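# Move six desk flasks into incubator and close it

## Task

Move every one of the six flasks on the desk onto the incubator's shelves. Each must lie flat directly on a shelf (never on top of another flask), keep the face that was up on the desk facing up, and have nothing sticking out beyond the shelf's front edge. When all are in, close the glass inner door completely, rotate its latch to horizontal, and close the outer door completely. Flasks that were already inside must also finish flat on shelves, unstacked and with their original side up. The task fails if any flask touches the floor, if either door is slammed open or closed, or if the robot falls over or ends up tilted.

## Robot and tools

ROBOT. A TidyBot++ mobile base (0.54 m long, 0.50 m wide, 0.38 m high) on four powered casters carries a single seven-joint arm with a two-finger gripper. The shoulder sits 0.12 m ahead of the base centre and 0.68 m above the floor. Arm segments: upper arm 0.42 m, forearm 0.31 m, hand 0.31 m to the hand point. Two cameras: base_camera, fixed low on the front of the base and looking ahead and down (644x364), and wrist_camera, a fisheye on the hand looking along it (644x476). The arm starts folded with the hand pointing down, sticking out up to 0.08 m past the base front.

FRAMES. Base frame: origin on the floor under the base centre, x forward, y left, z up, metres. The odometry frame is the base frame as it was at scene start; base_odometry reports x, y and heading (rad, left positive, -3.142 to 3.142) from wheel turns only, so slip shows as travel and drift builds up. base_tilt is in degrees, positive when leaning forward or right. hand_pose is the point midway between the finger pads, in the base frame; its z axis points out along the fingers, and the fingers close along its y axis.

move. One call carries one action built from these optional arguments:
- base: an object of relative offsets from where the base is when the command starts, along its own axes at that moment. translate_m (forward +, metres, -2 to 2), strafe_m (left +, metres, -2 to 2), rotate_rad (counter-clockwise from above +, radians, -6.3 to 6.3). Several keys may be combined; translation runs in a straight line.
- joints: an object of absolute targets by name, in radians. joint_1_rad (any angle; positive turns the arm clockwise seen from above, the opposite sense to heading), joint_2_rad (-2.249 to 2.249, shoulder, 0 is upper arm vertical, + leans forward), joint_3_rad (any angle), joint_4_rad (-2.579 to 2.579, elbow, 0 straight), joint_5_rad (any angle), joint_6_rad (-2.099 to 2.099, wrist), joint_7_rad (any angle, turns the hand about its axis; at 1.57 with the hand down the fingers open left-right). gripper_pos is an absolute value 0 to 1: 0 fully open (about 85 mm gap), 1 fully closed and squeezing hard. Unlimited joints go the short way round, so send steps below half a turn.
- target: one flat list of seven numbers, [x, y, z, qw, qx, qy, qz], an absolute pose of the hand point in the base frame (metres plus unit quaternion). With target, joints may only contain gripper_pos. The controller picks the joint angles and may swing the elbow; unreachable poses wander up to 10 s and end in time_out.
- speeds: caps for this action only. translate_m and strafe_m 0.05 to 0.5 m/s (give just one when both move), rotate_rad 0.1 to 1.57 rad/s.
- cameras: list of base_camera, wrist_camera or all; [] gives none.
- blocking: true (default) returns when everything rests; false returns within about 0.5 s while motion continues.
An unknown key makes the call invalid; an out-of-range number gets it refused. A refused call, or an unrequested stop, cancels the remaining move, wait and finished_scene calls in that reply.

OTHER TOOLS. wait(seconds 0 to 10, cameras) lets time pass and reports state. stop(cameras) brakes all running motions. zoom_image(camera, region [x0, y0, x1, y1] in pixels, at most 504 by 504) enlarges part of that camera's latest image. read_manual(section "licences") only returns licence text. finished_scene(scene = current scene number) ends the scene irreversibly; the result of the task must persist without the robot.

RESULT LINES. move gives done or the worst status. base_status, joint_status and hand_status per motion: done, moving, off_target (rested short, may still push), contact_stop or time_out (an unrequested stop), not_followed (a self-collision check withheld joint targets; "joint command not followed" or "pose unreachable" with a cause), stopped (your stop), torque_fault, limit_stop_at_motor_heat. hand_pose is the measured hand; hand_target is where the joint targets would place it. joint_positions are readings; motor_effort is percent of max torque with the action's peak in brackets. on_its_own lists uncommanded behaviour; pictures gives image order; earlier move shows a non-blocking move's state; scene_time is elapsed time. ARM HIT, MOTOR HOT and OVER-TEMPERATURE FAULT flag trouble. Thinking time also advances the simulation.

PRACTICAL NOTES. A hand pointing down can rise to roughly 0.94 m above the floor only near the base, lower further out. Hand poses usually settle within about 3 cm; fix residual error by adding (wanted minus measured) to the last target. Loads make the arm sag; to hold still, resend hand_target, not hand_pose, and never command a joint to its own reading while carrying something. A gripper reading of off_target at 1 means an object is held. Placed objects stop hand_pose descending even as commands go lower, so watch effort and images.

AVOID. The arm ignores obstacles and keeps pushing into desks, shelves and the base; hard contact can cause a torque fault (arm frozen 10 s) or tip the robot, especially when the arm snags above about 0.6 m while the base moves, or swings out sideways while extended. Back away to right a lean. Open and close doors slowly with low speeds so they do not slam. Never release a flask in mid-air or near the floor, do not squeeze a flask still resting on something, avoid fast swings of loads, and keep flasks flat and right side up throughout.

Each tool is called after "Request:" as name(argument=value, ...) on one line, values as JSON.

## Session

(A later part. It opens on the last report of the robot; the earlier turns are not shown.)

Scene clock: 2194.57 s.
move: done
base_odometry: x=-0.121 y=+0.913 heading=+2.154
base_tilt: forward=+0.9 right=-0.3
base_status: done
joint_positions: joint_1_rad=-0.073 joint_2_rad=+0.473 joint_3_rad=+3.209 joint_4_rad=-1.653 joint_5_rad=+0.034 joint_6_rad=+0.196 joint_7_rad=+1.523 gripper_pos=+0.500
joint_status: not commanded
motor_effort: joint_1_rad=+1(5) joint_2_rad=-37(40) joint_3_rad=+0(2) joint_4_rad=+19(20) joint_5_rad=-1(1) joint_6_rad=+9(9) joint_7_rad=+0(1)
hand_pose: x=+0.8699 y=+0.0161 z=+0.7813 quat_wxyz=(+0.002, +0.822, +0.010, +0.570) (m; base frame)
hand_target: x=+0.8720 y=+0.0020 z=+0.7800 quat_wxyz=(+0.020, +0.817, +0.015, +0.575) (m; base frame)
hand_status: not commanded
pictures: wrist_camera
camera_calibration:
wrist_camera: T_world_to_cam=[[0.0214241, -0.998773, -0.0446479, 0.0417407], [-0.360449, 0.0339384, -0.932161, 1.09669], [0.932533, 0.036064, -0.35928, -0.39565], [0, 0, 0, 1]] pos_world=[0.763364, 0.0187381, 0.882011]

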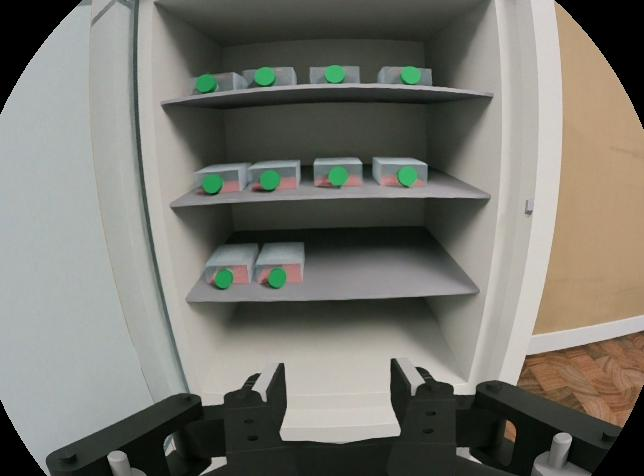

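Request:
move(base={"translate_m": -0.4}, speeds={"translate_m": 0.4}, joints={"joint_1_rad": 0.0, "joint_2_rad": -0.618, "joint_3_rad": 3.15, "joint_4_rad": -1.776, "joint_5_rad": 0.0, "joint_6_rad": -0.749, "joint_7_rad": 1.58, "gripper_pos": 0.5}, cameras=[])

Request:
move(base={"translate_m": -0.784, "strafe_m": 1.151, "rotate_rad": 1.582}, speeds={"translate_m": 0.45, "rotate_rad": 0.5})

Request:
zoom_image(camera="wrist_camera", region=[400, 180, 644, 420])

Scene clock: 2225.10 s.
move: done
base_odometry: x=+0.100 y=+0.579 heading=+2.154
base_tilt: forward=+0.8 right=-0.3
base_status: done
joint_positions: joint_1_rad=-0.022 joint_2_rad=-0.603 joint_3_rad=+3.173 joint_4_rad=-1.761 joint_5_rad=+0.034 joint_6_rad=-0.710 joint_7_rad=+1.523 gripper_pos=+0.500
joint_status: all done
motor_effort: joint_1_rad=+0(2) joint_2_rad=+1(41) joint_3_rad=-1(2) joint_4_rad=+21(21) joint_5_rad=+0(1) joint_6_rad=+9(10) joint_7_rad=+0(1)
hand_pose: x=+0.4664 y=-0.0137 z=+1.0632 quat_wxyz=(-0.003, +0.804, -0.022, +0.594) (m; base frame)
hand_target: x=+0.4571 y=-0.0027 z=+1.0482 quat_wxyz=(+0.003, +0.815, +0.000, +0.579) (m; base frame)
hand_status: not commanded
pictures: none
No camera images: "cameras" was empty.

Scene clock: 2229.40 s.
move: done
base_odometry: x=-0.429 y=-0.709 heading=-2.546
base_tilt: forward=+0.8 right=-0.3
base_status: done
joint_positions: joint_1_rad=-0.018 joint_2_rad=-0.605 joint_3_rad=+3.162 joint_4_rad=-1.763 joint_5_rad=+0.034 joint_6_rad=-0.713 joint_7_rad=+1.523 gripper_pos=+0.500
joint_status: not commanded
motor_effort: joint_1_rad=+0(2) joint_2_rad=+0(3) joint_3_rad=-1(3) joint_4_rad=+20(21) joint_5_rad=+0(1) joint_6_rad=+9(9) joint_7_rad=+0(1)
hand_pose: x=+0.4654 y=-0.0096 z=+1.0619 quat_wxyz=(-0.003, +0.805, -0.018, +0.593) (m; base frame)
hand_target: x=+0.4571 y=-0.0027 z=+1.0482 quat_wxyz=(+0.003, +0.815, +0.000, +0.579) (m; base frame)
hand_status: not commanded
pictures: base_camera, wrist_camera
camera_calibration:
wrist_camera: T_world_to_cam=[[-0.0153767, -0.996254, -0.085099, 0.0974196], [-0.303446, 0.0857447, -0.948983, 1.20512], [0.952724, 0.0112307, -0.303628, 0.0145003], [0, 0, 0, 1]] pos_world=[0.353373, -0.0064409, 1.15633]

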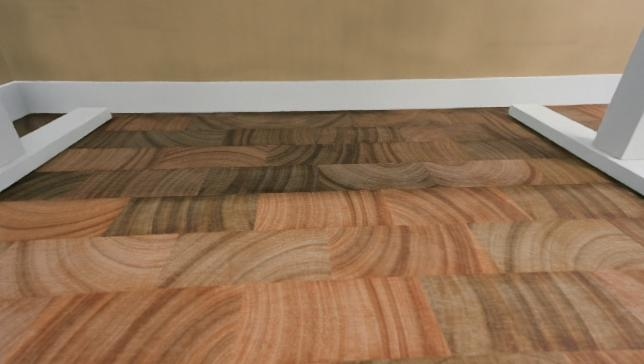

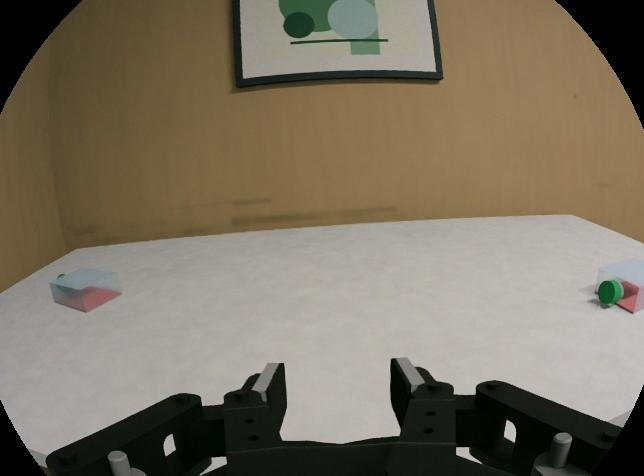

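Scaled by 2.066.

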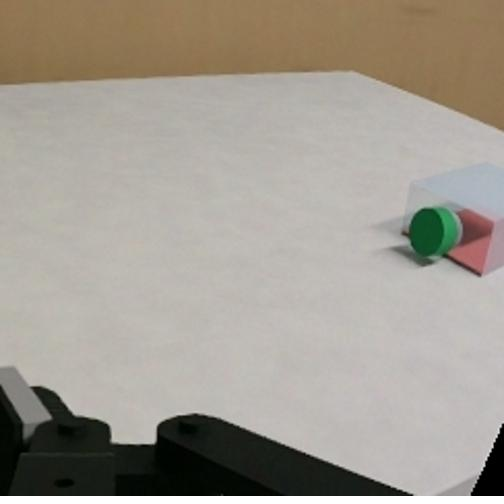

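Request:
move(joints={"joint_1_rad": 0.1, "joint_2_rad": 0.536, "joint_3_rad": 3.15, "joint_4_rad": -0.62, "joint_5_rad": 1.175, "joint_6_rad": -1.478, "joint_7_rad": 0.413, "gripper_pos": 0.5}, cameras=["wrist_camera"])

Request:
zoom_image(camera="wrist_camera", region=[260, 280, 440, 460])

Scene clock: 2251.90 s.
move: done
base_odometry: x=-0.429 y=-0.709 heading=-2.546
base_tilt: forward=+0.8 right=-0.3
base_status: not commanded
joint_positions: joint_1_rad=+0.079 joint_2_rad=+0.520 joint_3_rad=+3.162 joint_4_rad=-0.640 joint_5_rad=+1.124 joint_6_rad=-1.440 joint_7_rad=+0.491 gripper_pos=+0.500
joint_status: all done
motor_effort: joint_1_rad=+1(2) joint_2_rad=-35(37) joint_3_rad=+1(2) joint_4_rad=+17(21) joint_5_rad=+7(8) joint_6_rad=+4(10) joint_7_rad=+0(1)
hand_pose: x=+0.6777 y=-0.3291 z=+1.0688 quat_wxyz=(+0.362, +0.635, -0.512, +0.451) (m; base frame)
hand_target: x=+0.6627 y=-0.3434 z=+1.0734 quat_wxyz=(+0.370, +0.597, -0.547, +0.456) (m; base frame)
hand_status: not commanded
pictures: wrist_camera
camera_calibration:
wrist_camera: T_world_to_cam=[[-0.973223, -0.221536, -0.0613014, 0.661618], [-0.0193874, 0.344851, -0.938457, 1.18501], [0.229042, -0.91214, -0.339913, 0.0433203], [0, 0, 0, 1]] pos_world=[0.656954, -0.222564, 1.16736]

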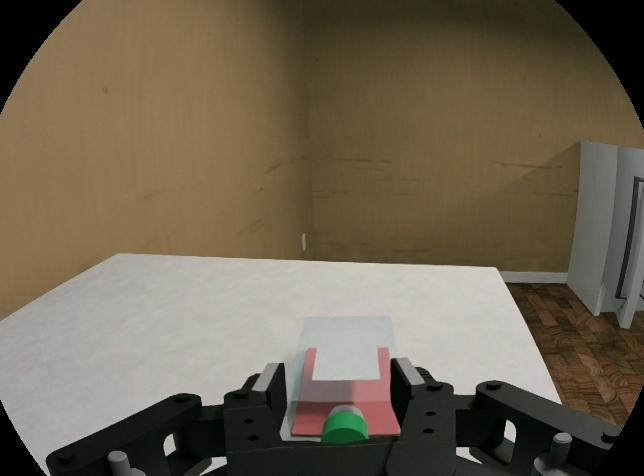

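Scaled by 2.800.

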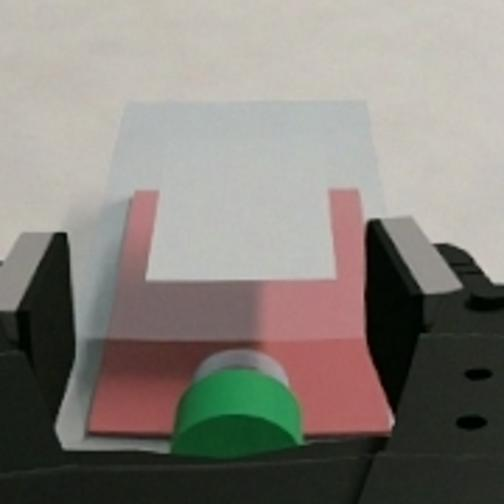

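Request:
move(joints={"joint_1_rad": 0.168, "joint_2_rad": 0.58, "joint_3_rad": 3.15, "joint_4_rad": -0.829, "joint_5_rad": 1.213, "joint_6_rad": -1.317, "joint_7_rad": 0.2, "gripper_pos": 0.5}, cameras=["wrist_camera"])

Request:
zoom_image(camera="wrist_camera", region=[260, 280, 440, 460])

Scene clock: 2280.47 s.
move: done
base_odometry: x=-0.429 y=-0.709 heading=-2.546
base_tilt: forward=+0.8 right=-0.3
base_status: not commanded
joint_positions: joint_1_rad=+0.151 joint_2_rad=+0.572 joint_3_rad=+3.162 joint_4_rad=-0.821 joint_5_rad=+1.163 joint_6_rad=-1.353 joint_7_rad=+0.278 gripper_pos=+0.500
joint_status: all done
motor_effort: joint_1_rad=+0(2) joint_2_rad=-38(42) joint_3_rad=+2(2) joint_4_rad=+16(19) joint_5_rad=+8(8) joint_6_rad=+3(5) joint_7_rad=+0(1)
hand_pose: x=+0.6891 y=-0.3755 z=+0.9875 quat_wxyz=(+0.381, +0.616, -0.536, +0.434) (m; base frame)
hand_target: x=+0.6957 y=-0.3860 z=+0.9938 quat_wxyz=(+0.377, +0.593, -0.541, +0.462) (m; base frame)
hand_status: not commanded
pictures: wrist_camera
camera_calibration:
wrist_camera: T_world_to_cam=[[-0.98803, -0.143646, -0.0562373, 0.691878], [0.00322218, 0.345259, -0.938502, 1.10948], [0.154229, -0.927449, -0.340663, 0.0172758], [0, 0, 0, 1]] pos_world=[0.677357, -0.267651, 1.08605]

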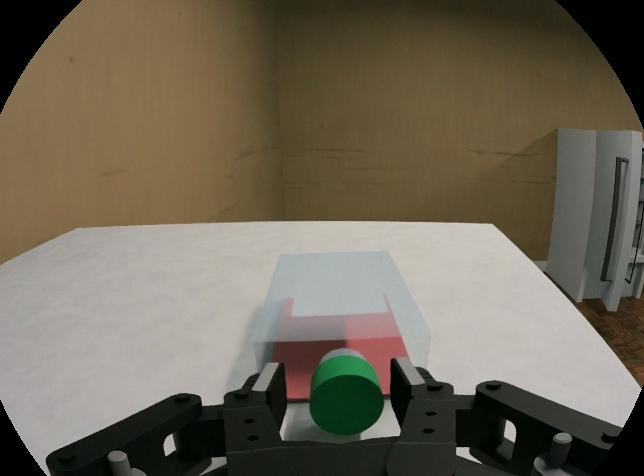

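Scaled by 2.800.

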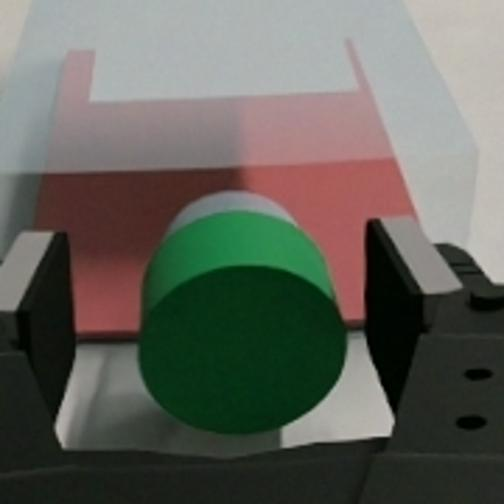

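Request:
move(joints={"joint_1_rad": 0.186, "joint_2_rad": 0.58, "joint_3_rad": 3.15, "joint_4_rad": -0.858, "joint_5_rad": 1.213, "joint_6_rad": -1.291, "joint_7_rad": 0.185, "gripper_pos": 0.5}, cameras=["wrist_camera"])

Request:
zoom_image(camera="wrist_camera", region=[260, 280, 440, 460])

Scene clock: 2300.07 s.
move: done
base_odometry: x=-0.429 y=-0.709 heading=-2.546
base_tilt: forward=+0.8 right=-0.3
base_status: not commanded
joint_positions: joint_1_rad=+0.169 joint_2_rad=+0.573 joint_3_rad=+3.162 joint_4_rad=-0.848 joint_5_rad=+1.165 joint_6_rad=-1.324 joint_7_rad=+0.260 gripper_pos=+0.500
joint_status: all done
motor_effort: joint_1_rad=+1(2) joint_2_rad=-38(40) joint_3_rad=+1(2) joint_4_rad=+18(20) joint_5_rad=+8(9) joint_6_rad=+3(3) joint_7_rad=+0(1)
hand_pose: x=+0.6897 y=-0.3850 z=+0.9787 quat_wxyz=(+0.381, +0.616, -0.535, +0.434) (m; base frame)
hand_target: x=+0.6952 y=-0.3956 z=+0.9838 quat_wxyz=(+0.377, +0.595, -0.540, +0.459) (m; base frame)
hand_status: not commanded
pictures: wrist_camera
camera_calibration:
wrist_camera: T_world_to_cam=[[-0.987813, -0.145707, -0.0547304, 0.68816], [0.00112396, 0.344946, -0.938622, 1.106], [0.155642, -0.927244, -0.340578, 0.00430795], [0, 0, 0, 1]] pos_world=[0.677859, -0.277246, 1.07724]

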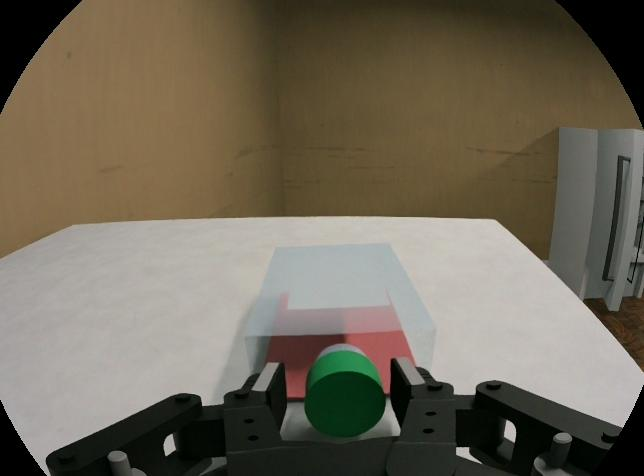

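Scaled by 2.800.

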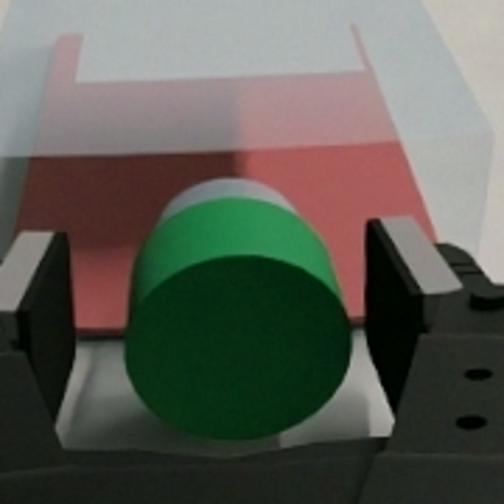

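Request:
move(joints={"gripper_pos": 0.64}, cameras=[])

Request:
move(joints={"gripper_pos": 0.74}, cameras=[])

Request:
move(joints={"gripper_pos": 0.82}, cameras=["wrist_camera"])

Scene clock: 2305.77 s.
move: done
base_odometry: x=-0.429 y=-0.709 heading=-2.546
base_tilt: forward=+0.8 right=-0.3
base_status: not commanded
joint_positions: joint_1_rad=+0.169 joint_2_rad=+0.573 joint_3_rad=+3.162 joint_4_rad=-0.848 joint_5_rad=+1.165 joint_6_rad=-1.324 joint_7_rad=+0.260 gripper_pos=+0.640
joint_status: all done
motor_effort: joint_1_rad=+0(1) joint_2_rad=-39(39) joint_3_rad=+1(2) joint_4_rad=+18(19) joint_5_rad=+7(8) joint_6_rad=+3(3) joint_7_rad=+0(1)
hand_pose: x=+0.6897 y=-0.3850 z=+0.9787 quat_wxyz=(+0.381, +0.616, -0.535, +0.434) (m; base frame)
hand_target: x=+0.6952 y=-0.3956 z=+0.9838 quat_wxyz=(+0.377, +0.595, -0.540, +0.459) (m; base frame)
hand_status: not commanded
pictures: none
No camera images: "cameras" was empty.

Scene clock: 2306.30 s.
move: off_target
base_odometry: x=-0.429 y=-0.709 heading=-2.546
base_tilt: forward=+0.8 right=-0.3
base_status: not commanded
joint_positions: joint_1_rad=+0.169 joint_2_rad=+0.573 joint_3_rad=+3.162 joint_4_rad=-0.848 joint_5_rad=+1.166 joint_6_rad=-1.324 joint_7_rad=+0.260 gripper_pos=+0.687
joint_status: gripper_pos off_target (ended at +0.687, target +0.740)
motor_effort: joint_1_rad=+1(2) joint_2_rad=-39(39) joint_3_rad=+2(2) joint_4_rad=+18(19) joint_5_rad=+7(8) joint_6_rad=+3(3) joint_7_rad=+0(0)
hand_pose: x=+0.6896 y=-0.3851 z=+0.9789 quat_wxyz=(+0.381, +0.616, -0.535, +0.435) (m; base frame)
hand_target: x=+0.6952 y=-0.3956 z=+0.9838 quat_wxyz=(+0.377, +0.595, -0.540, +0.459) (m; base frame)
hand_status: not commanded
pictures: none
No camera images: "cameras" was empty.

Scene clock: 2306.80 s.
move: off_target
base_odometry: x=-0.429 y=-0.709 heading=-2.546
base_tilt: forward=+0.8 right=-0.3
base_status: not commanded
joint_positions: joint_1_rad=+0.169 joint_2_rad=+0.573 joint_3_rad=+3.162 joint_4_rad=-0.848 joint_5_rad=+1.166 joint_6_rad=-1.324 joint_7_rad=+0.260 gripper_pos=+0.687
joint_status: gripper_pos off_target (ended at +0.687, target +0.820)
motor_effort: joint_1_rad=+1(1) joint_2_rad=-39(39) joint_3_rad=+1(2) joint_4_rad=+18(18) joint_5_rad=+7(8) joint_6_rad=+2(3) joint_7_rad=+0(0)
hand_pose: x=+0.6896 y=-0.3851 z=+0.9789 quat_wxyz=(+0.381, +0.616, -0.535, +0.435) (m; base frame)
hand_target: x=+0.6952 y=-0.3956 z=+0.9838 quat_wxyz=(+0.377, +0.595, -0.540, +0.459) (m; base frame)
hand_status: not commanded
pictures: wrist_camera
camera_calibration:
wrist_camera: T_world_to_cam=[[-0.98783, -0.145679, -0.0544889, 0.687925], [0.00101339, 0.344294, -0.938861, 1.10624], [0.155533, -0.927491, -0.339957, 0.00367906], [0, 0, 0, 1]] pos_world=[0.677859, -0.277245, 1.07734]

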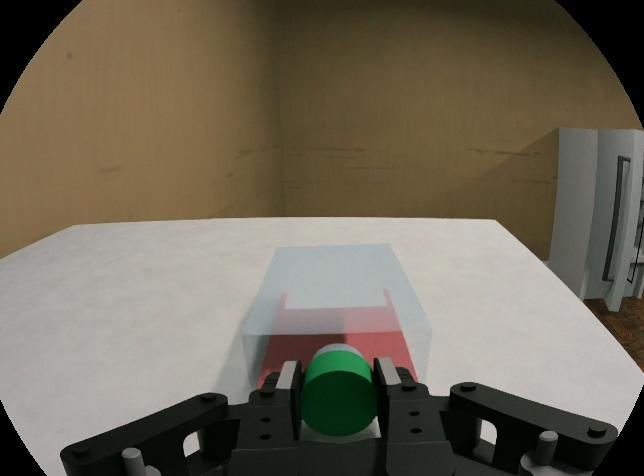

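Request:
move(joints={"joint_1_rad": 0.186, "joint_2_rad": 0.605, "joint_3_rad": 3.15, "joint_4_rad": -0.68, "joint_5_rad": 1.095, "joint_6_rad": -1.41, "joint_7_rad": 0.44, "gripper_pos": 0.82}, cameras=[])

Request:
move(joints={"joint_1_rad": 0.186, "joint_2_rad": 0.437, "joint_3_rad": 3.15, "joint_4_rad": -0.79, "joint_5_rad": 1.09, "joint_6_rad": -1.443, "joint_7_rad": 0.495, "gripper_pos": 0.82}, cameras=["wrist_camera"])

Scene clock: 2333.70 s.
move: off_target
base_odometry: x=-0.429 y=-0.709 heading=-2.546
base_tilt: forward=+0.8 right=-0.3
base_status: not commanded
joint_positions: joint_1_rad=+0.169 joint_2_rad=+0.587 joint_3_rad=+3.162 joint_4_rad=-0.700 joint_5_rad=+1.129 joint_6_rad=-1.378 joint_7_rad=+0.369 gripper_pos=+0.687
joint_status: gripper_pos off_target (ended at +0.687, target +0.820); the others done
motor_effort: joint_1_rad=+1(1) joint_2_rad=-40(40) joint_3_rad=+2(2) joint_4_rad=+17(19) joint_5_rad=+8(9) joint_6_rad=+4(5) joint_7_rad=+0(1)
hand_pose: x=+0.6872 y=-0.3828 z=+1.0141 quat_wxyz=(+0.374, +0.614, -0.541, +0.437) (m; base frame)
hand_target: x=+0.6841 y=-0.3860 z=+0.9965 quat_wxyz=(+0.380, +0.636, -0.536, +0.404) (m; base frame)
hand_status: not commanded
pictures: none
No camera images: "cameras" was empty.

Scene clock: 2335.13 s.
move: off_target
base_odometry: x=-0.429 y=-0.709 heading=-2.546
base_tilt: forward=+0.8 right=-0.3
base_status: not commanded
joint_positions: joint_1_rad=+0.169 joint_2_rad=+0.435 joint_3_rad=+3.162 joint_4_rad=-0.780 joint_5_rad=+1.122 joint_6_rad=-1.409 joint_7_rad=+0.418 gripper_pos=+0.687
joint_status: gripper_pos off_target (ended at +0.687, target +0.820); the others done
motor_effort: joint_1_rad=+1(2) joint_2_rad=-34(43) joint_3_rad=+1(3) joint_4_rad=+17(20) joint_5_rad=+8(10) joint_6_rad=+4(5) joint_7_rad=+0(1)
hand_pose: x=+0.6240 y=-0.3729 z=+1.0674 quat_wxyz=(+0.372, +0.608, -0.547, +0.439) (m; base frame)
hand_target: x=+0.6160 y=-0.3739 z=+1.0486 quat_wxyz=(+0.382, +0.636, -0.537, +0.401) (m; base frame)
hand_status: not commanded
pictures: wrist_camera
camera_calibration:
wrist_camera: T_world_to_cam=[[-0.987052, -0.134015, -0.0881406, 0.669511], [0.0352954, 0.354565, -0.934365, 1.16288], [0.156471, -0.925377, -0.345244, 0.0612767], [0, 0, 0, 1]] pos_world=[0.610209, -0.265887, 1.16672]

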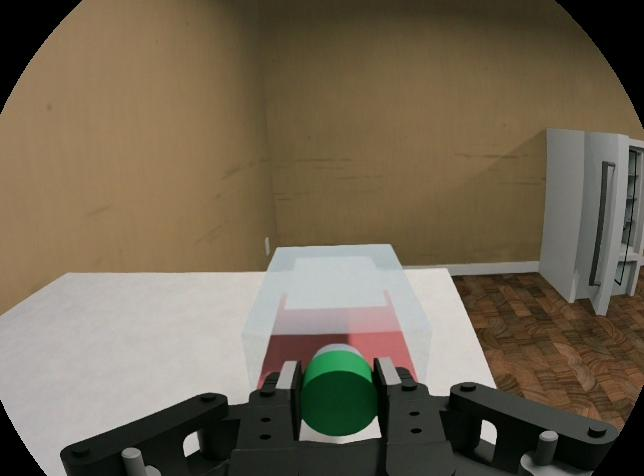

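Request:
move(base={"translate_m": -0.5}, speeds={"translate_m": 0.3}, cameras=["wrist_camera"])

Request:
move(base={"translate_m": -0.77, "strafe_m": -0.984, "rotate_rad": -1.581}, speeds={"translate_m": 0.42, "rotate_rad": 0.45}, joints={"joint_1_rad": 0.0, "joint_2_rad": -0.618, "joint_3_rad": 3.15, "joint_4_rad": -1.776, "joint_5_rad": 0.0, "joint_6_rad": -0.749, "joint_7_rad": 1.58, "gripper_pos": 0.82})

Request:
zoom_image(camera="base_camera", region=[140, 70, 220, 120])

Request:
zoom_image(camera="base_camera", region=[330, 70, 410, 120])

Scene clock: 2348.60 s.
move: done
base_odometry: x=-0.015 y=-0.429 heading=-2.546
base_tilt: forward=+0.8 right=-0.3
base_status: done
joint_positions: joint_1_rad=+0.172 joint_2_rad=+0.435 joint_3_rad=+3.162 joint_4_rad=-0.781 joint_5_rad=+1.121 joint_6_rad=-1.415 joint_7_rad=+0.419 gripper_pos=+0.687
joint_status: not commanded
motor_effort: joint_1_rad=+0(4) joint_2_rad=-34(38) joint_3_rad=+1(3) joint_4_rad=+17(19) joint_5_rad=+8(8) joint_6_rad=+4(5) joint_7_rad=+0(1)
hand_pose: x=+0.6214 y=-0.3742 z=+1.0660 quat_wxyz=(+0.373, +0.608, -0.549, +0.436) (m; base frame)
hand_target: x=+0.6160 y=-0.3739 z=+1.0486 quat_wxyz=(+0.382, +0.636, -0.537, +0.401) (m; base frame)
hand_status: not commanded
pictures: wrist_camera
camera_calibration:
wrist_camera: T_world_to_cam=[[-0.988268, -0.126745, -0.0852194, 0.667007], [0.0346294, 0.357488, -0.933275, 1.16248], [0.148753, -0.925277, -0.348905, 0.0686541], [0, 0, 0, 1]] pos_world=[0.608713, -0.267509, 1.16571]

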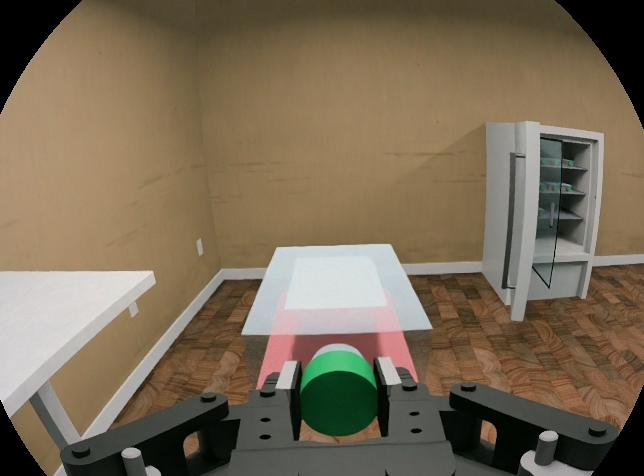

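Scene clock: 2352.80 s.
move: off_target
base_odometry: x=+0.071 y=+0.818 heading=+2.156
base_tilt: forward=+0.8 right=-0.3
base_status: done
joint_positions: joint_1_rad=+0.020 joint_2_rad=-0.602 joint_3_rad=+3.156 joint_4_rad=-1.767 joint_5_rad=+0.043 joint_6_rad=-0.789 joint_7_rad=+1.503 gripper_pos=+0.687
joint_status: gripper_pos off_target (ended at +0.687, target +0.820); the others done
motor_effort: joint_1_rad=+0(7) joint_2_rad=+0(38) joint_3_rad=-1(4) joint_4_rad=+21(22) joint_5_rad=+0(10) joint_6_rad=+9(11) joint_7_rad=+0(1)
hand_pose: x=+0.4577 y=-0.0217 z=+1.0364 quat_wxyz=(+0.008, +0.828, -0.039, +0.560) (m; base frame)
hand_target: x=+0.4571 y=-0.0028 z=+1.0482 quat_wxyz=(+0.003, +0.815, +0.000, +0.579) (m; base frame)
hand_status: not commanded
pictures: base_camera, wrist_camera
camera_calibration:
wrist_camera: T_world_to_cam=[[-0.0673947, -0.99353, -0.0914139, 0.113555], [-0.37608, 0.110161, -0.920016, 1.18328], [0.924133, -0.0276252, -0.381071, 0.106764], [0, 0, 0, 1]] pos_world=[0.353998, -0.0145821, 1.13971]

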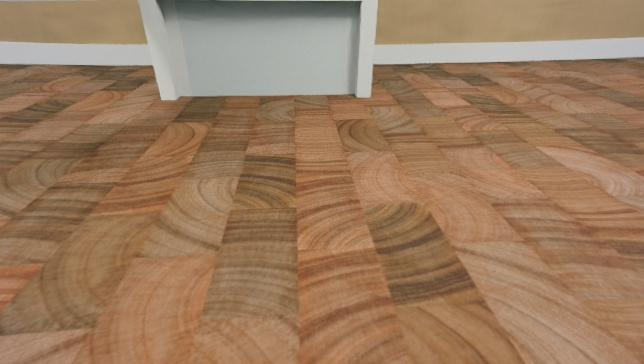

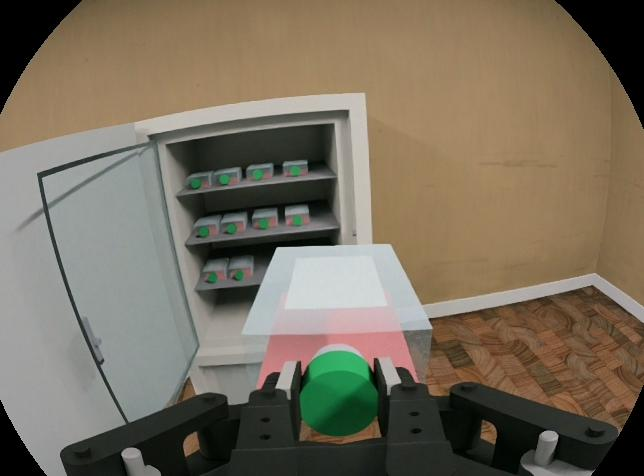

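Scaled by 6.300.

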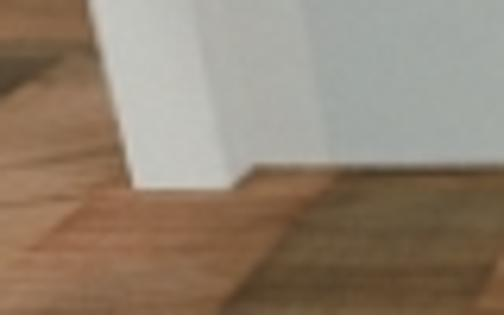

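Scaled by 6.300.

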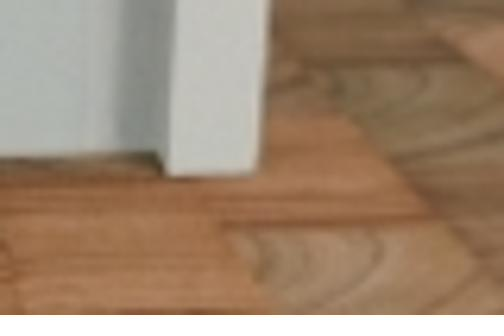

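Request:
move(target=[0.68, 0.012, 1.00, 0.0152, 0.8036, 0.0202, 0.5945], joints={"gripper_pos": 0.82}, cameras=[])

Request:
move(target=[0.79, 0.012, 0.86, 0.0152, 0.8036, 0.0202, 0.5945], joints={"gripper_pos": 0.82}, cameras=[])

Request:
move(target=[0.865, 0.012, 0.745, 0.0152, 0.803, 0.0202, 0.595], joints={"gripper_pos": 0.82}, cameras=["wrist_camera"])

Scene clock: 2384.63 s.
move: off_target
base_odometry: x=+0.071 y=+0.817 heading=+2.156
base_tilt: forward=+0.8 right=-0.3
base_status: not commanded
joint_positions: joint_1_rad=+0.020 joint_2_rad=-0.124 joint_3_rad=+3.108 joint_4_rad=-1.742 joint_5_rad=+0.058 joint_6_rad=-0.315 joint_7_rad=+1.504 gripper_pos=+0.687
joint_status: gripper_pos off_target (ended at +0.687, target +0.820)
motor_effort: joint_1_rad=+1(1) joint_2_rad=-18(20) joint_3_rad=-1(1) joint_4_rad=+21(24) joint_5_rad=+0(0) joint_6_rad=+10(10) joint_7_rad=+0(1)
hand_pose: x=+0.6718 y=+0.0044 z=+0.9742 quat_wxyz=(+0.002, +0.823, -0.003, +0.568) (m; base frame)
hand_target: x=+0.6800 y=+0.0120 z=+1.0000 quat_wxyz=(+0.015, +0.804, +0.020, +0.595) (m; base frame)
hand_status: done (0.028 m and 4.8 deg from the pose sent, 0.228 m and 8.4 deg at the start)
pictures: none
No camera images: "cameras" was empty.

Scene clock: 2386.40 s.
move: off_target
base_odometry: x=+0.071 y=+0.817 heading=+2.156
base_tilt: forward=+0.8 right=-0.3
base_status: not commanded
joint_positions: joint_1_rad=-0.087 joint_2_rad=+0.222 joint_3_rad=+3.217 joint_4_rad=-1.816 joint_5_rad=+0.004 joint_6_rad=+0.126 joint_7_rad=+1.562 gripper_pos=+0.687
joint_status: gripper_pos off_target (ended at +0.687, target +0.820)
motor_effort: joint_1_rad=+1(2) joint_2_rad=-30(33) joint_3_rad=-1(1) joint_4_rad=+20(22) joint_5_rad=+0(1) joint_6_rad=+9(10) joint_7_rad=+0(0)
hand_pose: x=+0.7863 y=+0.0134 z=+0.8463 quat_wxyz=(+0.001, +0.817, +0.008, +0.577) (m; base frame)
hand_target: x=+0.7900 y=+0.0120 z=+0.8600 quat_wxyz=(+0.015, +0.804, +0.020, +0.595) (m; base frame)
hand_status: done (0.014 m and 3.3 deg from the pose sent, 0.165 m and 4.8 deg at the start)
pictures: none
No camera images: "cameras" was empty.

Scene clock: 2388.13 s.
move: off_target
base_odometry: x=+0.071 y=+0.817 heading=+2.156
base_tilt: forward=+0.8 right=-0.3
base_status: not commanded
joint_positions: joint_1_rad=-0.081 joint_2_rad=+0.531 joint_3_rad=+3.216 joint_4_rad=-1.790 joint_5_rad=+0.004 joint_6_rad=+0.389 joint_7_rad=+1.562 gripper_pos=+0.687
joint_status: gripper_pos off_target (ended at +0.687, target +0.820)
motor_effort: joint_1_rad=+1(2) joint_2_rad=-37(41) joint_3_rad=-1(1) joint_4_rad=+17(21) joint_5_rad=+0(1) joint_6_rad=+10(10) joint_7_rad=+0(1)
hand_pose: x=+0.8539 y=+0.0158 z=+0.7207 quat_wxyz=(+0.009, +0.822, +0.016, +0.569) (m; base frame)
hand_target: x=+0.8650 y=+0.0120 z=+0.7450 quat_wxyz=(+0.015, +0.803, +0.020, +0.595) (m; base frame)
hand_status: done (0.027 m and 3.8 deg from the pose sent, 0.128 m and 3.4 deg at the start)
pictures: wrist_camera
camera_calibration:
wrist_camera: T_world_to_cam=[[0.023527, -0.999332, -0.0279488, 0.0253202], [-0.361881, 0.0175476, -0.932059, 1.03584], [0.931928, 0.0320427, -0.361226, -0.400576], [0, 0, 0, 1]] pos_world=[0.747561, 0.0199624, 0.821471]

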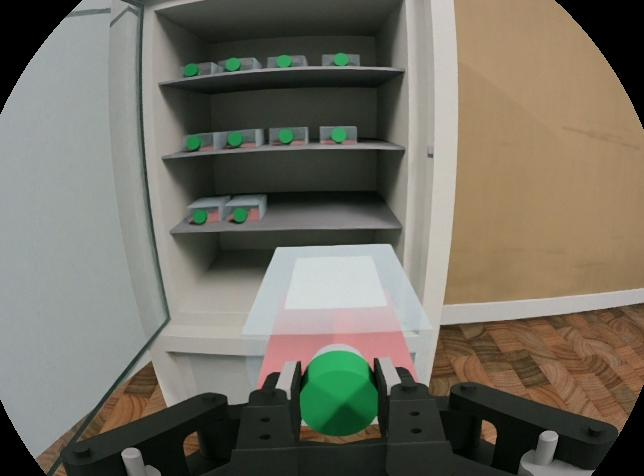

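Request:
move(target=[0.872, 0.004, 0.712, 0.0061, 0.8000, 0.0082, 0.5999], joints={"gripper_pos": 0.82}, cameras=["wrist_camera"])

Scene clock: 2397.87 s.
move: off_target
base_odometry: x=+0.071 y=+0.817 heading=+2.156
base_tilt: forward=+0.8 right=-0.3
base_status: not commanded
joint_positions: joint_1_rad=-0.043 joint_2_rad=+0.595 joint_3_rad=+3.189 joint_4_rad=-1.790 joint_5_rad=+0.004 joint_6_rad=+0.494 joint_7_rad=+1.562 gripper_pos=+0.687
joint_status: gripper_pos off_target (ended at +0.687, target +0.820)
motor_effort: joint_1_rad=+1(2) joint_2_rad=-39(41) joint_3_rad=-1(2) joint_4_rad=+16(18) joint_5_rad=-1(1) joint_6_rad=+10(10) joint_7_rad=+0(1)
hand_pose: x=+0.8666 y=+0.0049 z=+0.7040 quat_wxyz=(+0.007, +0.810, +0.007, +0.586) (m; base frame)
hand_target: x=+0.8720 y=+0.0040 z=+0.7120 quat_wxyz=(+0.006, +0.800, +0.008, +0.600) (m; base frame)
hand_status: done (0.010 m and 2.0 deg from the pose sent, 0.023 m and 4.4 deg at the start)
pictures: wrist_camera
camera_calibration:
wrist_camera: T_world_to_cam=[[0.0127184, -0.999156, -0.0390585, 0.0308764], [-0.323303, 0.0328544, -0.945725, 1.0012], [0.94621, 0.0246558, -0.322612, -0.457653], [0, 0, 0, 1]] pos_world=[0.756333, 0.0092404, 0.800417]

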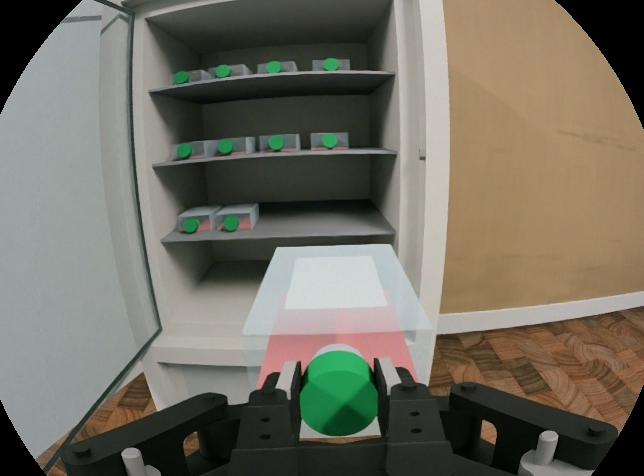

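Request:
move(target=[0.872, 0.004, 0.695, 0.003, 0.8050, 0.004, 0.5933], joints={"gripper_pos": 0.82}, cameras=[])

Scene clock: 2403.03 s.
move: off_target
base_odometry: x=+0.071 y=+0.817 heading=+2.156
base_tilt: forward=+0.8 right=-0.2
base_status: not commanded
joint_positions: joint_1_rad=-0.042 joint_2_rad=+0.614 joint_3_rad=+3.187 joint_4_rad=-1.790 joint_5_rad=+0.004 joint_6_rad=+0.508 joint_7_rad=+1.562 gripper_pos=+0.687
joint_status: gripper_pos off_target (ended at +0.687, target +0.820)
motor_effort: joint_1_rad=+1(1) joint_2_rad=-39(40) joint_3_rad=-1(1) joint_4_rad=+18(18) joint_5_rad=-1(1) joint_6_rad=+10(10) joint_7_rad=+0(0)
hand_pose: x=+0.8682 y=+0.0057 z=+0.6935 quat_wxyz=(+0.007, +0.812, +0.008, +0.583) (m; base frame)
hand_target: x=+0.8720 y=+0.0040 z=+0.6950 quat_wxyz=(+0.003, +0.805, +0.004, +0.593) (m; base frame)
hand_status: done (0.004 m and 1.5 deg from the pose sent, 0.011 m and 1.2 deg at the start)
pictures: none
No camera images: "cameras" was empty.

Request:
move(target=[0.872, 0.004, 0.683, 0.002, 0.8065, 0.003, 0.5912], joints={"gripper_pos": 0.82}, cameras=[])

Request:
move(base={"translate_m": 0.45}, speeds={"translate_m": 0.25}, cameras=["wrist_camera"])

Scene clock: 2410.20 s.
move: off_target
base_odometry: x=+0.071 y=+0.817 heading=+2.156
base_tilt: forward=+0.8 right=-0.3
base_status: not commanded
joint_positions: joint_1_rad=-0.041 joint_2_rad=+0.633 joint_3_rad=+3.186 joint_4_rad=-1.790 joint_5_rad=+0.004 joint_6_rad=+0.530 joint_7_rad=+1.562 gripper_pos=+0.687
joint_status: gripper_pos off_target (ended at +0.687, target +0.820)
motor_effort: joint_1_rad=+1(2) joint_2_rad=-39(41) joint_3_rad=-1(1) joint_4_rad=+17(17) joint_5_rad=-1(1) joint_6_rad=+10(10) joint_7_rad=+0(0)
hand_pose: x=+0.8706 y=+0.0061 z=+0.6861 quat_wxyz=(+0.007, +0.811, +0.008, +0.585) (m; base frame)
hand_target: x=+0.8720 y=+0.0040 z=+0.6830 quat_wxyz=(+0.002, +0.807, +0.003, +0.591) (m; base frame)
hand_status: done (0.004 m and 1.2 deg from the pose sent, 0.011 m and 1.3 deg at the start)
pictures: none
No camera images: "cameras" was empty.

Scene clock: 2412.80 s.
move: done
base_odometry: x=-0.178 y=+1.193 heading=+2.156
base_tilt: forward=+0.8 right=-0.3
base_status: done
joint_positions: joint_1_rad=-0.040 joint_2_rad=+0.637 joint_3_rad=+3.185 joint_4_rad=-1.792 joint_5_rad=+0.004 joint_6_rad=+0.531 joint_7_rad=+1.562 gripper_pos=+0.687
joint_status: not commanded
motor_effort: joint_1_rad=+0(2) joint_2_rad=-39(42) joint_3_rad=-1(1) joint_4_rad=+17(18) joint_5_rad=-1(1) joint_6_rad=+9(10) joint_7_rad=+0(1)
hand_pose: x=+0.8698 y=+0.0058 z=+0.6818 quat_wxyz=(+0.006, +0.813, +0.008, +0.582) (m; base frame)
hand_target: x=+0.8720 y=+0.0040 z=+0.6830 quat_wxyz=(+0.002, +0.807, +0.003, +0.591) (m; base frame)
hand_status: not commanded
pictures: wrist_camera
camera_calibration:
wrist_camera: T_world_to_cam=[[0.0142118, -0.999098, -0.0400126, 0.0301998], [-0.331289, 0.0330515, -0.94295, 0.986234], [0.943422, 0.0266567, -0.330521, -0.460071], [0, 0, 0, 1]] pos_world=[0.760341, 0.00984001, 0.779115]

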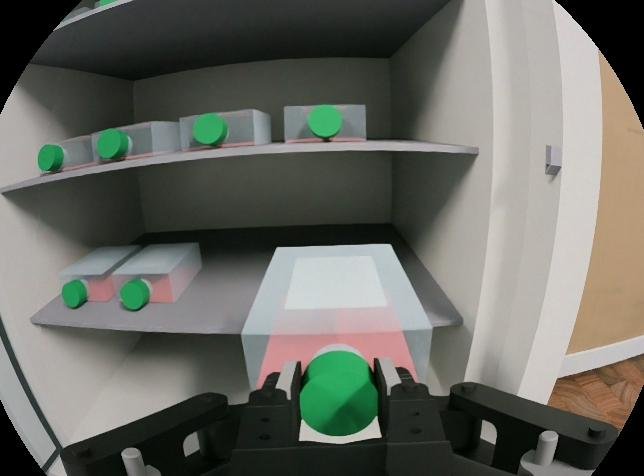

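Request:
move(base={"translate_m": 0.248}, speeds={"translate_m": 0.15}, cameras=["wrist_camera", "base_camera"])

Scene clock: 2419.10 s.
move: done
base_odometry: x=-0.315 y=+1.400 heading=+2.155
base_tilt: forward=+0.8 right=-0.3
base_status: done
joint_positions: joint_1_rad=-0.040 joint_2_rad=+0.639 joint_3_rad=+3.185 joint_4_rad=-1.794 joint_5_rad=+0.004 joint_6_rad=+0.531 joint_7_rad=+1.562 gripper_pos=+0.687
joint_status: not commanded
motor_effort: joint_1_rad=+0(2) joint_2_rad=-40(41) joint_3_rad=-1(2) joint_4_rad=+16(18) joint_5_rad=+0(1) joint_6_rad=+9(10) joint_7_rad=+0(1)
hand_pose: x=+0.8694 y=+0.0057 z=+0.6797 quat_wxyz=(+0.007, +0.814, +0.008, +0.581) (m; base frame)
hand_target: x=+0.8720 y=+0.0040 z=+0.6830 quat_wxyz=(+0.002, +0.807, +0.003, +0.591) (m; base frame)
hand_status: not commanded
pictures: base_camera, wrist_camera
camera_calibration:
wrist_camera: T_world_to_cam=[[0.0138336, -0.999097, -0.0401773, 0.0304458], [-0.33418, 0.0332511, -0.941923, 0.985872], [0.942408, 0.0264566, -0.333418, -0.457454], [0, 0, 0, 1]] pos_world=[0.760146, 0.00973972, 0.777314]

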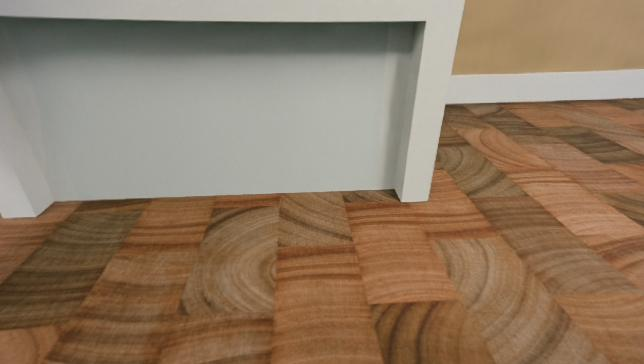

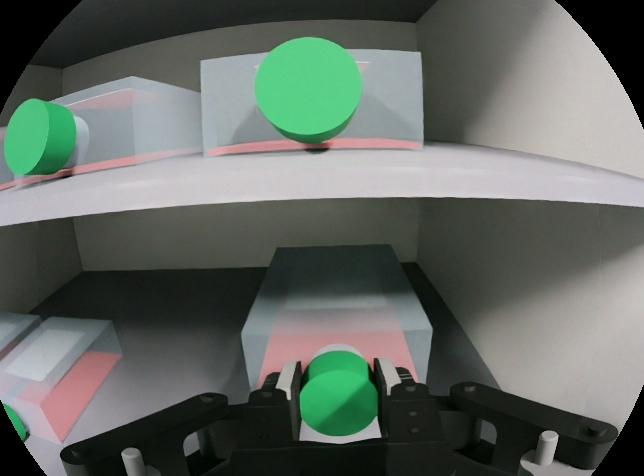

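Request:
move(target=[0.872, 0.004, 0.670, 0.002, 0.8070, 0.003, 0.5905], joints={"gripper_pos": 0.82}, cameras=[])

Request:
move(target=[0.872, 0.004, 0.658, 0.002, 0.8075, 0.003, 0.5898], joints={"gripper_pos": 0.82}, cameras=[])

Request:
move(target=[0.872, 0.004, 0.648, 0.002, 0.8085, 0.003, 0.5884], joints={"gripper_pos": 0.82}, cameras=["wrist_camera"])

Scene clock: 2429.60 s.
move: off_target
base_odometry: x=-0.315 y=+1.400 heading=+2.155
base_tilt: forward=+0.8 right=-0.3
base_status: not commanded
joint_positions: joint_1_rad=-0.040 joint_2_rad=+0.657 joint_3_rad=+3.185 joint_4_rad=-1.795 joint_5_rad=+0.004 joint_6_rad=+0.561 joint_7_rad=+1.562 gripper_pos=+0.687
joint_status: gripper_pos off_target (ended at +0.687, target +0.820)
motor_effort: joint_1_rad=+0(2) joint_2_rad=-40(41) joint_3_rad=-1(1) joint_4_rad=+16(17) joint_5_rad=-1(1) joint_6_rad=+9(10) joint_7_rad=+0(0)
hand_pose: x=+0.8719 y=+0.0059 z=+0.6743 quat_wxyz=(+0.007, +0.811, +0.008, +0.586) (m; base frame)
hand_target: x=+0.8720 y=+0.0040 z=+0.6700 quat_wxyz=(+0.002, +0.807, +0.003, +0.591) (m; base frame)
hand_status: done (0.005 m and 1.0 deg from the pose sent, 0.010 m and 1.5 deg at the start)
pictures: none
No camera images: "cameras" was empty.

Scene clock: 2430.30 s.
move: off_target
base_odometry: x=-0.315 y=+1.400 heading=+2.155
base_tilt: forward=+0.8 right=-0.3
base_status: not commanded
joint_positions: joint_1_rad=-0.040 joint_2_rad=+0.680 joint_3_rad=+3.185 joint_4_rad=-1.800 joint_5_rad=+0.004 joint_6_rad=+0.588 joint_7_rad=+1.562 gripper_pos=+0.687
joint_status: gripper_pos off_target (ended at +0.687, target +0.820)
motor_effort: joint_1_rad=+0(2) joint_2_rad=-40(41) joint_3_rad=-1(1) joint_4_rad=+15(17) joint_5_rad=-1(1) joint_6_rad=+10(10) joint_7_rad=+0(0)
hand_pose: x=+0.8725 y=+0.0061 z=+0.6629 quat_wxyz=(+0.007, +0.811, +0.009, +0.585) (m; base frame)
hand_target: x=+0.8720 y=+0.0040 z=+0.6580 quat_wxyz=(+0.002, +0.808, +0.003, +0.590) (m; base frame)
hand_status: done (0.005 m and 1.0 deg from the pose sent, 0.016 m and 1.0 deg at the start)
pictures: none
No camera images: "cameras" was empty.

Scene clock: 2430.97 s.
move: off_target
base_odometry: x=-0.315 y=+1.400 heading=+2.155
base_tilt: forward=+0.8 right=-0.3
base_status: not commanded
joint_positions: joint_1_rad=-0.040 joint_2_rad=+0.697 joint_3_rad=+3.185 joint_4_rad=-1.803 joint_5_rad=+0.004 joint_6_rad=+0.606 joint_7_rad=+1.562 gripper_pos=+0.687
joint_status: gripper_pos off_target (ended at +0.687, target +0.820)
motor_effort: joint_1_rad=+1(1) joint_2_rad=-40(41) joint_3_rad=-1(1) joint_4_rad=+15(16) joint_5_rad=+0(1) joint_6_rad=+9(10) joint_7_rad=+0(0)
hand_pose: x=+0.8727 y=+0.0062 z=+0.6535 quat_wxyz=(+0.007, +0.812, +0.009, +0.584) (m; base frame)
hand_target: x=+0.8720 y=+0.0040 z=+0.6480 quat_wxyz=(+0.002, +0.809, +0.003, +0.588) (m; base frame)
hand_status: done (0.006 m and 1.0 deg from the pose sent, 0.015 m and 0.9 deg at the start)
pictures: wrist_camera
camera_calibration:
wrist_camera: T_world_to_cam=[[0.0161122, -0.999135, -0.0383242, 0.0267001], [-0.327213, 0.0309497, -0.944444, 0.957887], [0.944813, 0.0277572, -0.326432, -0.475996], [0, 0, 0, 1]] pos_world=[0.762731, 0.0102431, 0.750314]

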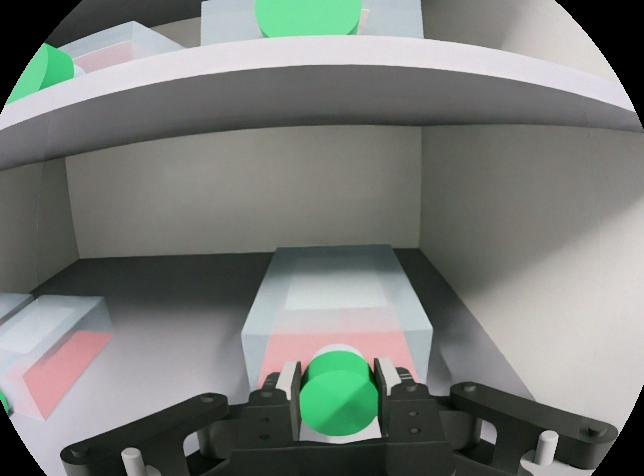

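Request:
move(target=[0.870, 0.004, 0.638, 0.001, 0.8105, 0.002, 0.5857], joints={"gripper_pos": 0.82}, cameras=[])

Request:
move(target=[0.870, 0.004, 0.629, 0.001, 0.8115, 0.002, 0.5843], joints={"gripper_pos": 0.82}, cameras=["wrist_camera"])

Scene clock: 2442.10 s.
move: off_target
base_odometry: x=-0.315 y=+1.400 heading=+2.155
base_tilt: forward=+0.8 right=-0.3
base_status: not commanded
joint_positions: joint_1_rad=-0.040 joint_2_rad=+0.711 joint_3_rad=+3.185 joint_4_rad=-1.811 joint_5_rad=+0.004 joint_6_rad=+0.622 joint_7_rad=+1.562 gripper_pos=+0.687
joint_status: gripper_pos off_target (ended at +0.687, target +0.820)
motor_effort: joint_1_rad=+1(2) joint_2_rad=-40(41) joint_3_rad=-1(1) joint_4_rad=+15(16) joint_5_rad=+0(1) joint_6_rad=+9(10) joint_7_rad=+0(0)
hand_pose: x=+0.8710 y=+0.0062 z=+0.6440 quat_wxyz=(+0.007, +0.813, +0.009, +0.582) (m; base frame)
hand_target: x=+0.8700 y=+0.0040 z=+0.6380 quat_wxyz=(+0.001, +0.811, +0.002, +0.586) (m; base frame)
hand_status: done (0.006 m and 1.2 deg from the pose sent, 0.016 m and 1.0 deg at the start)
pictures: none
No camera images: "cameras" was empty.

Scene clock: 2442.77 s.
move: off_target
base_odometry: x=-0.315 y=+1.400 heading=+2.155
base_tilt: forward=+0.8 right=-0.3
base_status: not commanded
joint_positions: joint_1_rad=-0.040 joint_2_rad=+0.728 joint_3_rad=+3.185 joint_4_rad=-1.813 joint_5_rad=+0.004 joint_6_rad=+0.637 joint_7_rad=+1.562 gripper_pos=+0.687
joint_status: gripper_pos off_target (ended at +0.687, target +0.820)
motor_effort: joint_1_rad=+1(1) joint_2_rad=-41(42) joint_3_rad=-1(1) joint_4_rad=+14(16) joint_5_rad=-1(1) joint_6_rad=+9(10) joint_7_rad=+0(0)
hand_pose: x=+0.8710 y=+0.0063 z=+0.6347 quat_wxyz=(+0.007, +0.814, +0.009, +0.580) (m; base frame)
hand_target: x=+0.8700 y=+0.0040 z=+0.6290 quat_wxyz=(+0.001, +0.812, +0.002, +0.584) (m; base frame)
hand_status: done (0.006 m and 1.2 deg from the pose sent, 0.015 m and 1.1 deg at the start)
pictures: wrist_camera
camera_calibration:
wrist_camera: T_world_to_cam=[[0.0163809, -0.999161, -0.0375486, 0.0253614], [-0.336594, 0.0298512, -0.941176, 0.945703], [0.941507, 0.028056, -0.335823, -0.471733], [0, 0, 0, 1]] pos_world=[0.762043, 0.0103447, 0.732607]

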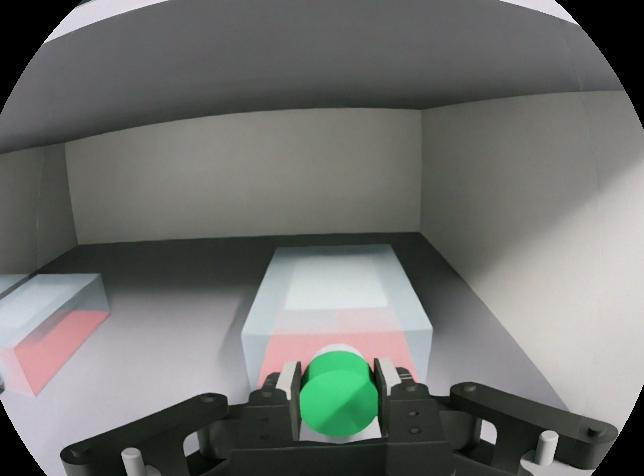

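Request:
move(target=[0.870, 0.004, 0.622, 0.001, 0.8115, 0.002, 0.5843], joints={"gripper_pos": 0.82}, cameras=[])

Request:
move(target=[0.870, 0.004, 0.615, 0.001, 0.8120, 0.002, 0.5836], joints={"gripper_pos": 0.82}, cameras=[])

Request:
move(target=[0.870, 0.004, 0.608, 0.001, 0.8125, 0.002, 0.5829], joints={"gripper_pos": 0.82}, cameras=["wrist_camera"])

Scene clock: 2448.27 s.
move: off_target
base_odometry: x=-0.315 y=+1.400 heading=+2.155
base_tilt: forward=+0.8 right=-0.2
base_status: not commanded
joint_positions: joint_1_rad=-0.040 joint_2_rad=+0.742 joint_3_rad=+3.185 joint_4_rad=-1.815 joint_5_rad=+0.004 joint_6_rad=+0.654 joint_7_rad=+1.562 gripper_pos=+0.687
joint_status: gripper_pos off_target (ended at +0.687, target +0.820)
motor_effort: joint_1_rad=+0(2) joint_2_rad=-41(42) joint_3_rad=-1(1) joint_4_rad=+15(16) joint_5_rad=-1(1) joint_6_rad=+10(10) joint_7_rad=+0(1)
hand_pose: x=+0.8715 y=+0.0064 z=+0.6286 quat_wxyz=(+0.007, +0.814, +0.010, +0.581) (m; base frame)
hand_target: x=+0.8700 y=+0.0040 z=+0.6220 quat_wxyz=(+0.001, +0.812, +0.002, +0.584) (m; base frame)
hand_status: done (0.007 m and 1.2 deg from the pose sent, 0.013 m and 1.2 deg at the start)
pictures: none
No camera images: "cameras" was empty.

Scene clock: 2448.90 s.
move: off_target
base_odometry: x=-0.315 y=+1.400 heading=+2.155
base_tilt: forward=+0.8 right=-0.3
base_status: not commanded
joint_positions: joint_1_rad=-0.040 joint_2_rad=+0.755 joint_3_rad=+3.185 joint_4_rad=-1.817 joint_5_rad=+0.004 joint_6_rad=+0.667 joint_7_rad=+1.562 gripper_pos=+0.687
joint_status: gripper_pos off_target (ended at +0.687, target +0.820)
motor_effort: joint_1_rad=+1(1) joint_2_rad=-41(42) joint_3_rad=-1(1) joint_4_rad=+14(15) joint_5_rad=+0(1) joint_6_rad=+10(10) joint_7_rad=+0(0)
hand_pose: x=+0.8714 y=+0.0065 z=+0.6212 quat_wxyz=(+0.007, +0.815, +0.010, +0.580) (m; base frame)
hand_target: x=+0.8700 y=+0.0040 z=+0.6150 quat_wxyz=(+0.001, +0.812, +0.002, +0.584) (m; base frame)
hand_status: done (0.007 m and 1.3 deg from the pose sent, 0.014 m and 1.2 deg at the start)
pictures: none
No camera images: "cameras" was empty.

Scene clock: 2449.47 s.
move: off_target
base_odometry: x=-0.315 y=+1.400 heading=+2.155
base_tilt: forward=+0.8 right=-0.3
base_status: not commanded
joint_positions: joint_1_rad=-0.040 joint_2_rad=+0.765 joint_3_rad=+3.185 joint_4_rad=-1.817 joint_5_rad=+0.004 joint_6_rad=+0.683 joint_7_rad=+1.562 gripper_pos=+0.687
joint_status: gripper_pos off_target (ended at +0.687, target +0.820)
motor_effort: joint_1_rad=+1(2) joint_2_rad=-41(42) joint_3_rad=-1(1) joint_4_rad=+14(14) joint_5_rad=-1(1) joint_6_rad=+9(10) joint_7_rad=+0(1)
hand_pose: x=+0.8724 y=+0.0066 z=+0.6189 quat_wxyz=(+0.007, +0.813, +0.010, +0.582) (m; base frame)
hand_target: x=+0.8700 y=+0.0040 z=+0.6080 quat_wxyz=(+0.001, +0.813, +0.002, +0.583) (m; base frame)
hand_status: done (0.011 m and 1.2 deg from the pose sent, 0.013 m and 1.2 deg at the start)
pictures: wrist_camera
camera_calibration:
wrist_camera: T_world_to_cam=[[0.0179028, -0.999176, -0.0364288, 0.0230716], [-0.331275, 0.0284489, -0.943105, 0.927863], [0.943364, 0.0289522, -0.330493, -0.483235], [0, 0, 0, 1]] pos_world=[0.762832, 0.0106467, 0.716207]

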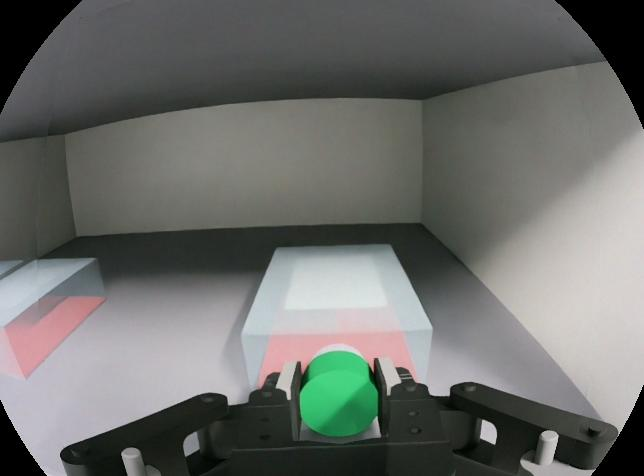

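Request:
move(target=[0.870, 0.004, 0.602, 0.001, 0.8150, 0.002, 0.5794], joints={"gripper_pos": 0.82}, cameras=["wrist_camera"])

Scene clock: 2455.47 s.
move: off_target
base_odometry: x=-0.315 y=+1.400 heading=+2.155
base_tilt: forward=+0.8 right=-0.3
base_status: not commanded
joint_positions: joint_1_rad=-0.040 joint_2_rad=+0.766 joint_3_rad=+3.185 joint_4_rad=-1.817 joint_5_rad=+0.004 joint_6_rad=+0.684 joint_7_rad=+1.562 gripper_pos=+0.687
joint_status: gripper_pos off_target (ended at +0.687, target +0.820)
motor_effort: joint_1_rad=+0(1) joint_2_rad=-39(40) joint_3_rad=-1(1) joint_4_rad=+14(14) joint_5_rad=+0(1) joint_6_rad=+8(9) joint_7_rad=+0(1)
hand_pose: x=+0.8725 y=+0.0066 z=+0.6187 quat_wxyz=(+0.007, +0.813, +0.010, +0.583) (m; base frame)
hand_target: x=+0.8700 y=+0.0040 z=+0.6020 quat_wxyz=(+0.001, +0.815, +0.002, +0.579) (m; base frame)
hand_status: done (0.017 m and 1.3 deg from the pose sent, 0.017 m and 1.2 deg at the start)
pictures: wrist_camera
camera_calibration:
wrist_camera: T_world_to_cam=[[0.0179252, -0.999176, -0.0364205, 0.0230359], [-0.330679, 0.028452, -0.943314, 0.927308], [0.943573, 0.0289525, -0.329896, -0.484015], [0, 0, 0, 1]] pos_world=[0.762931, 0.0106467, 0.715907]

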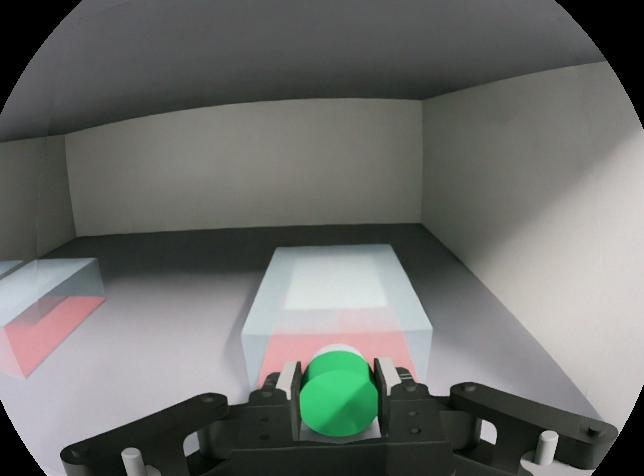

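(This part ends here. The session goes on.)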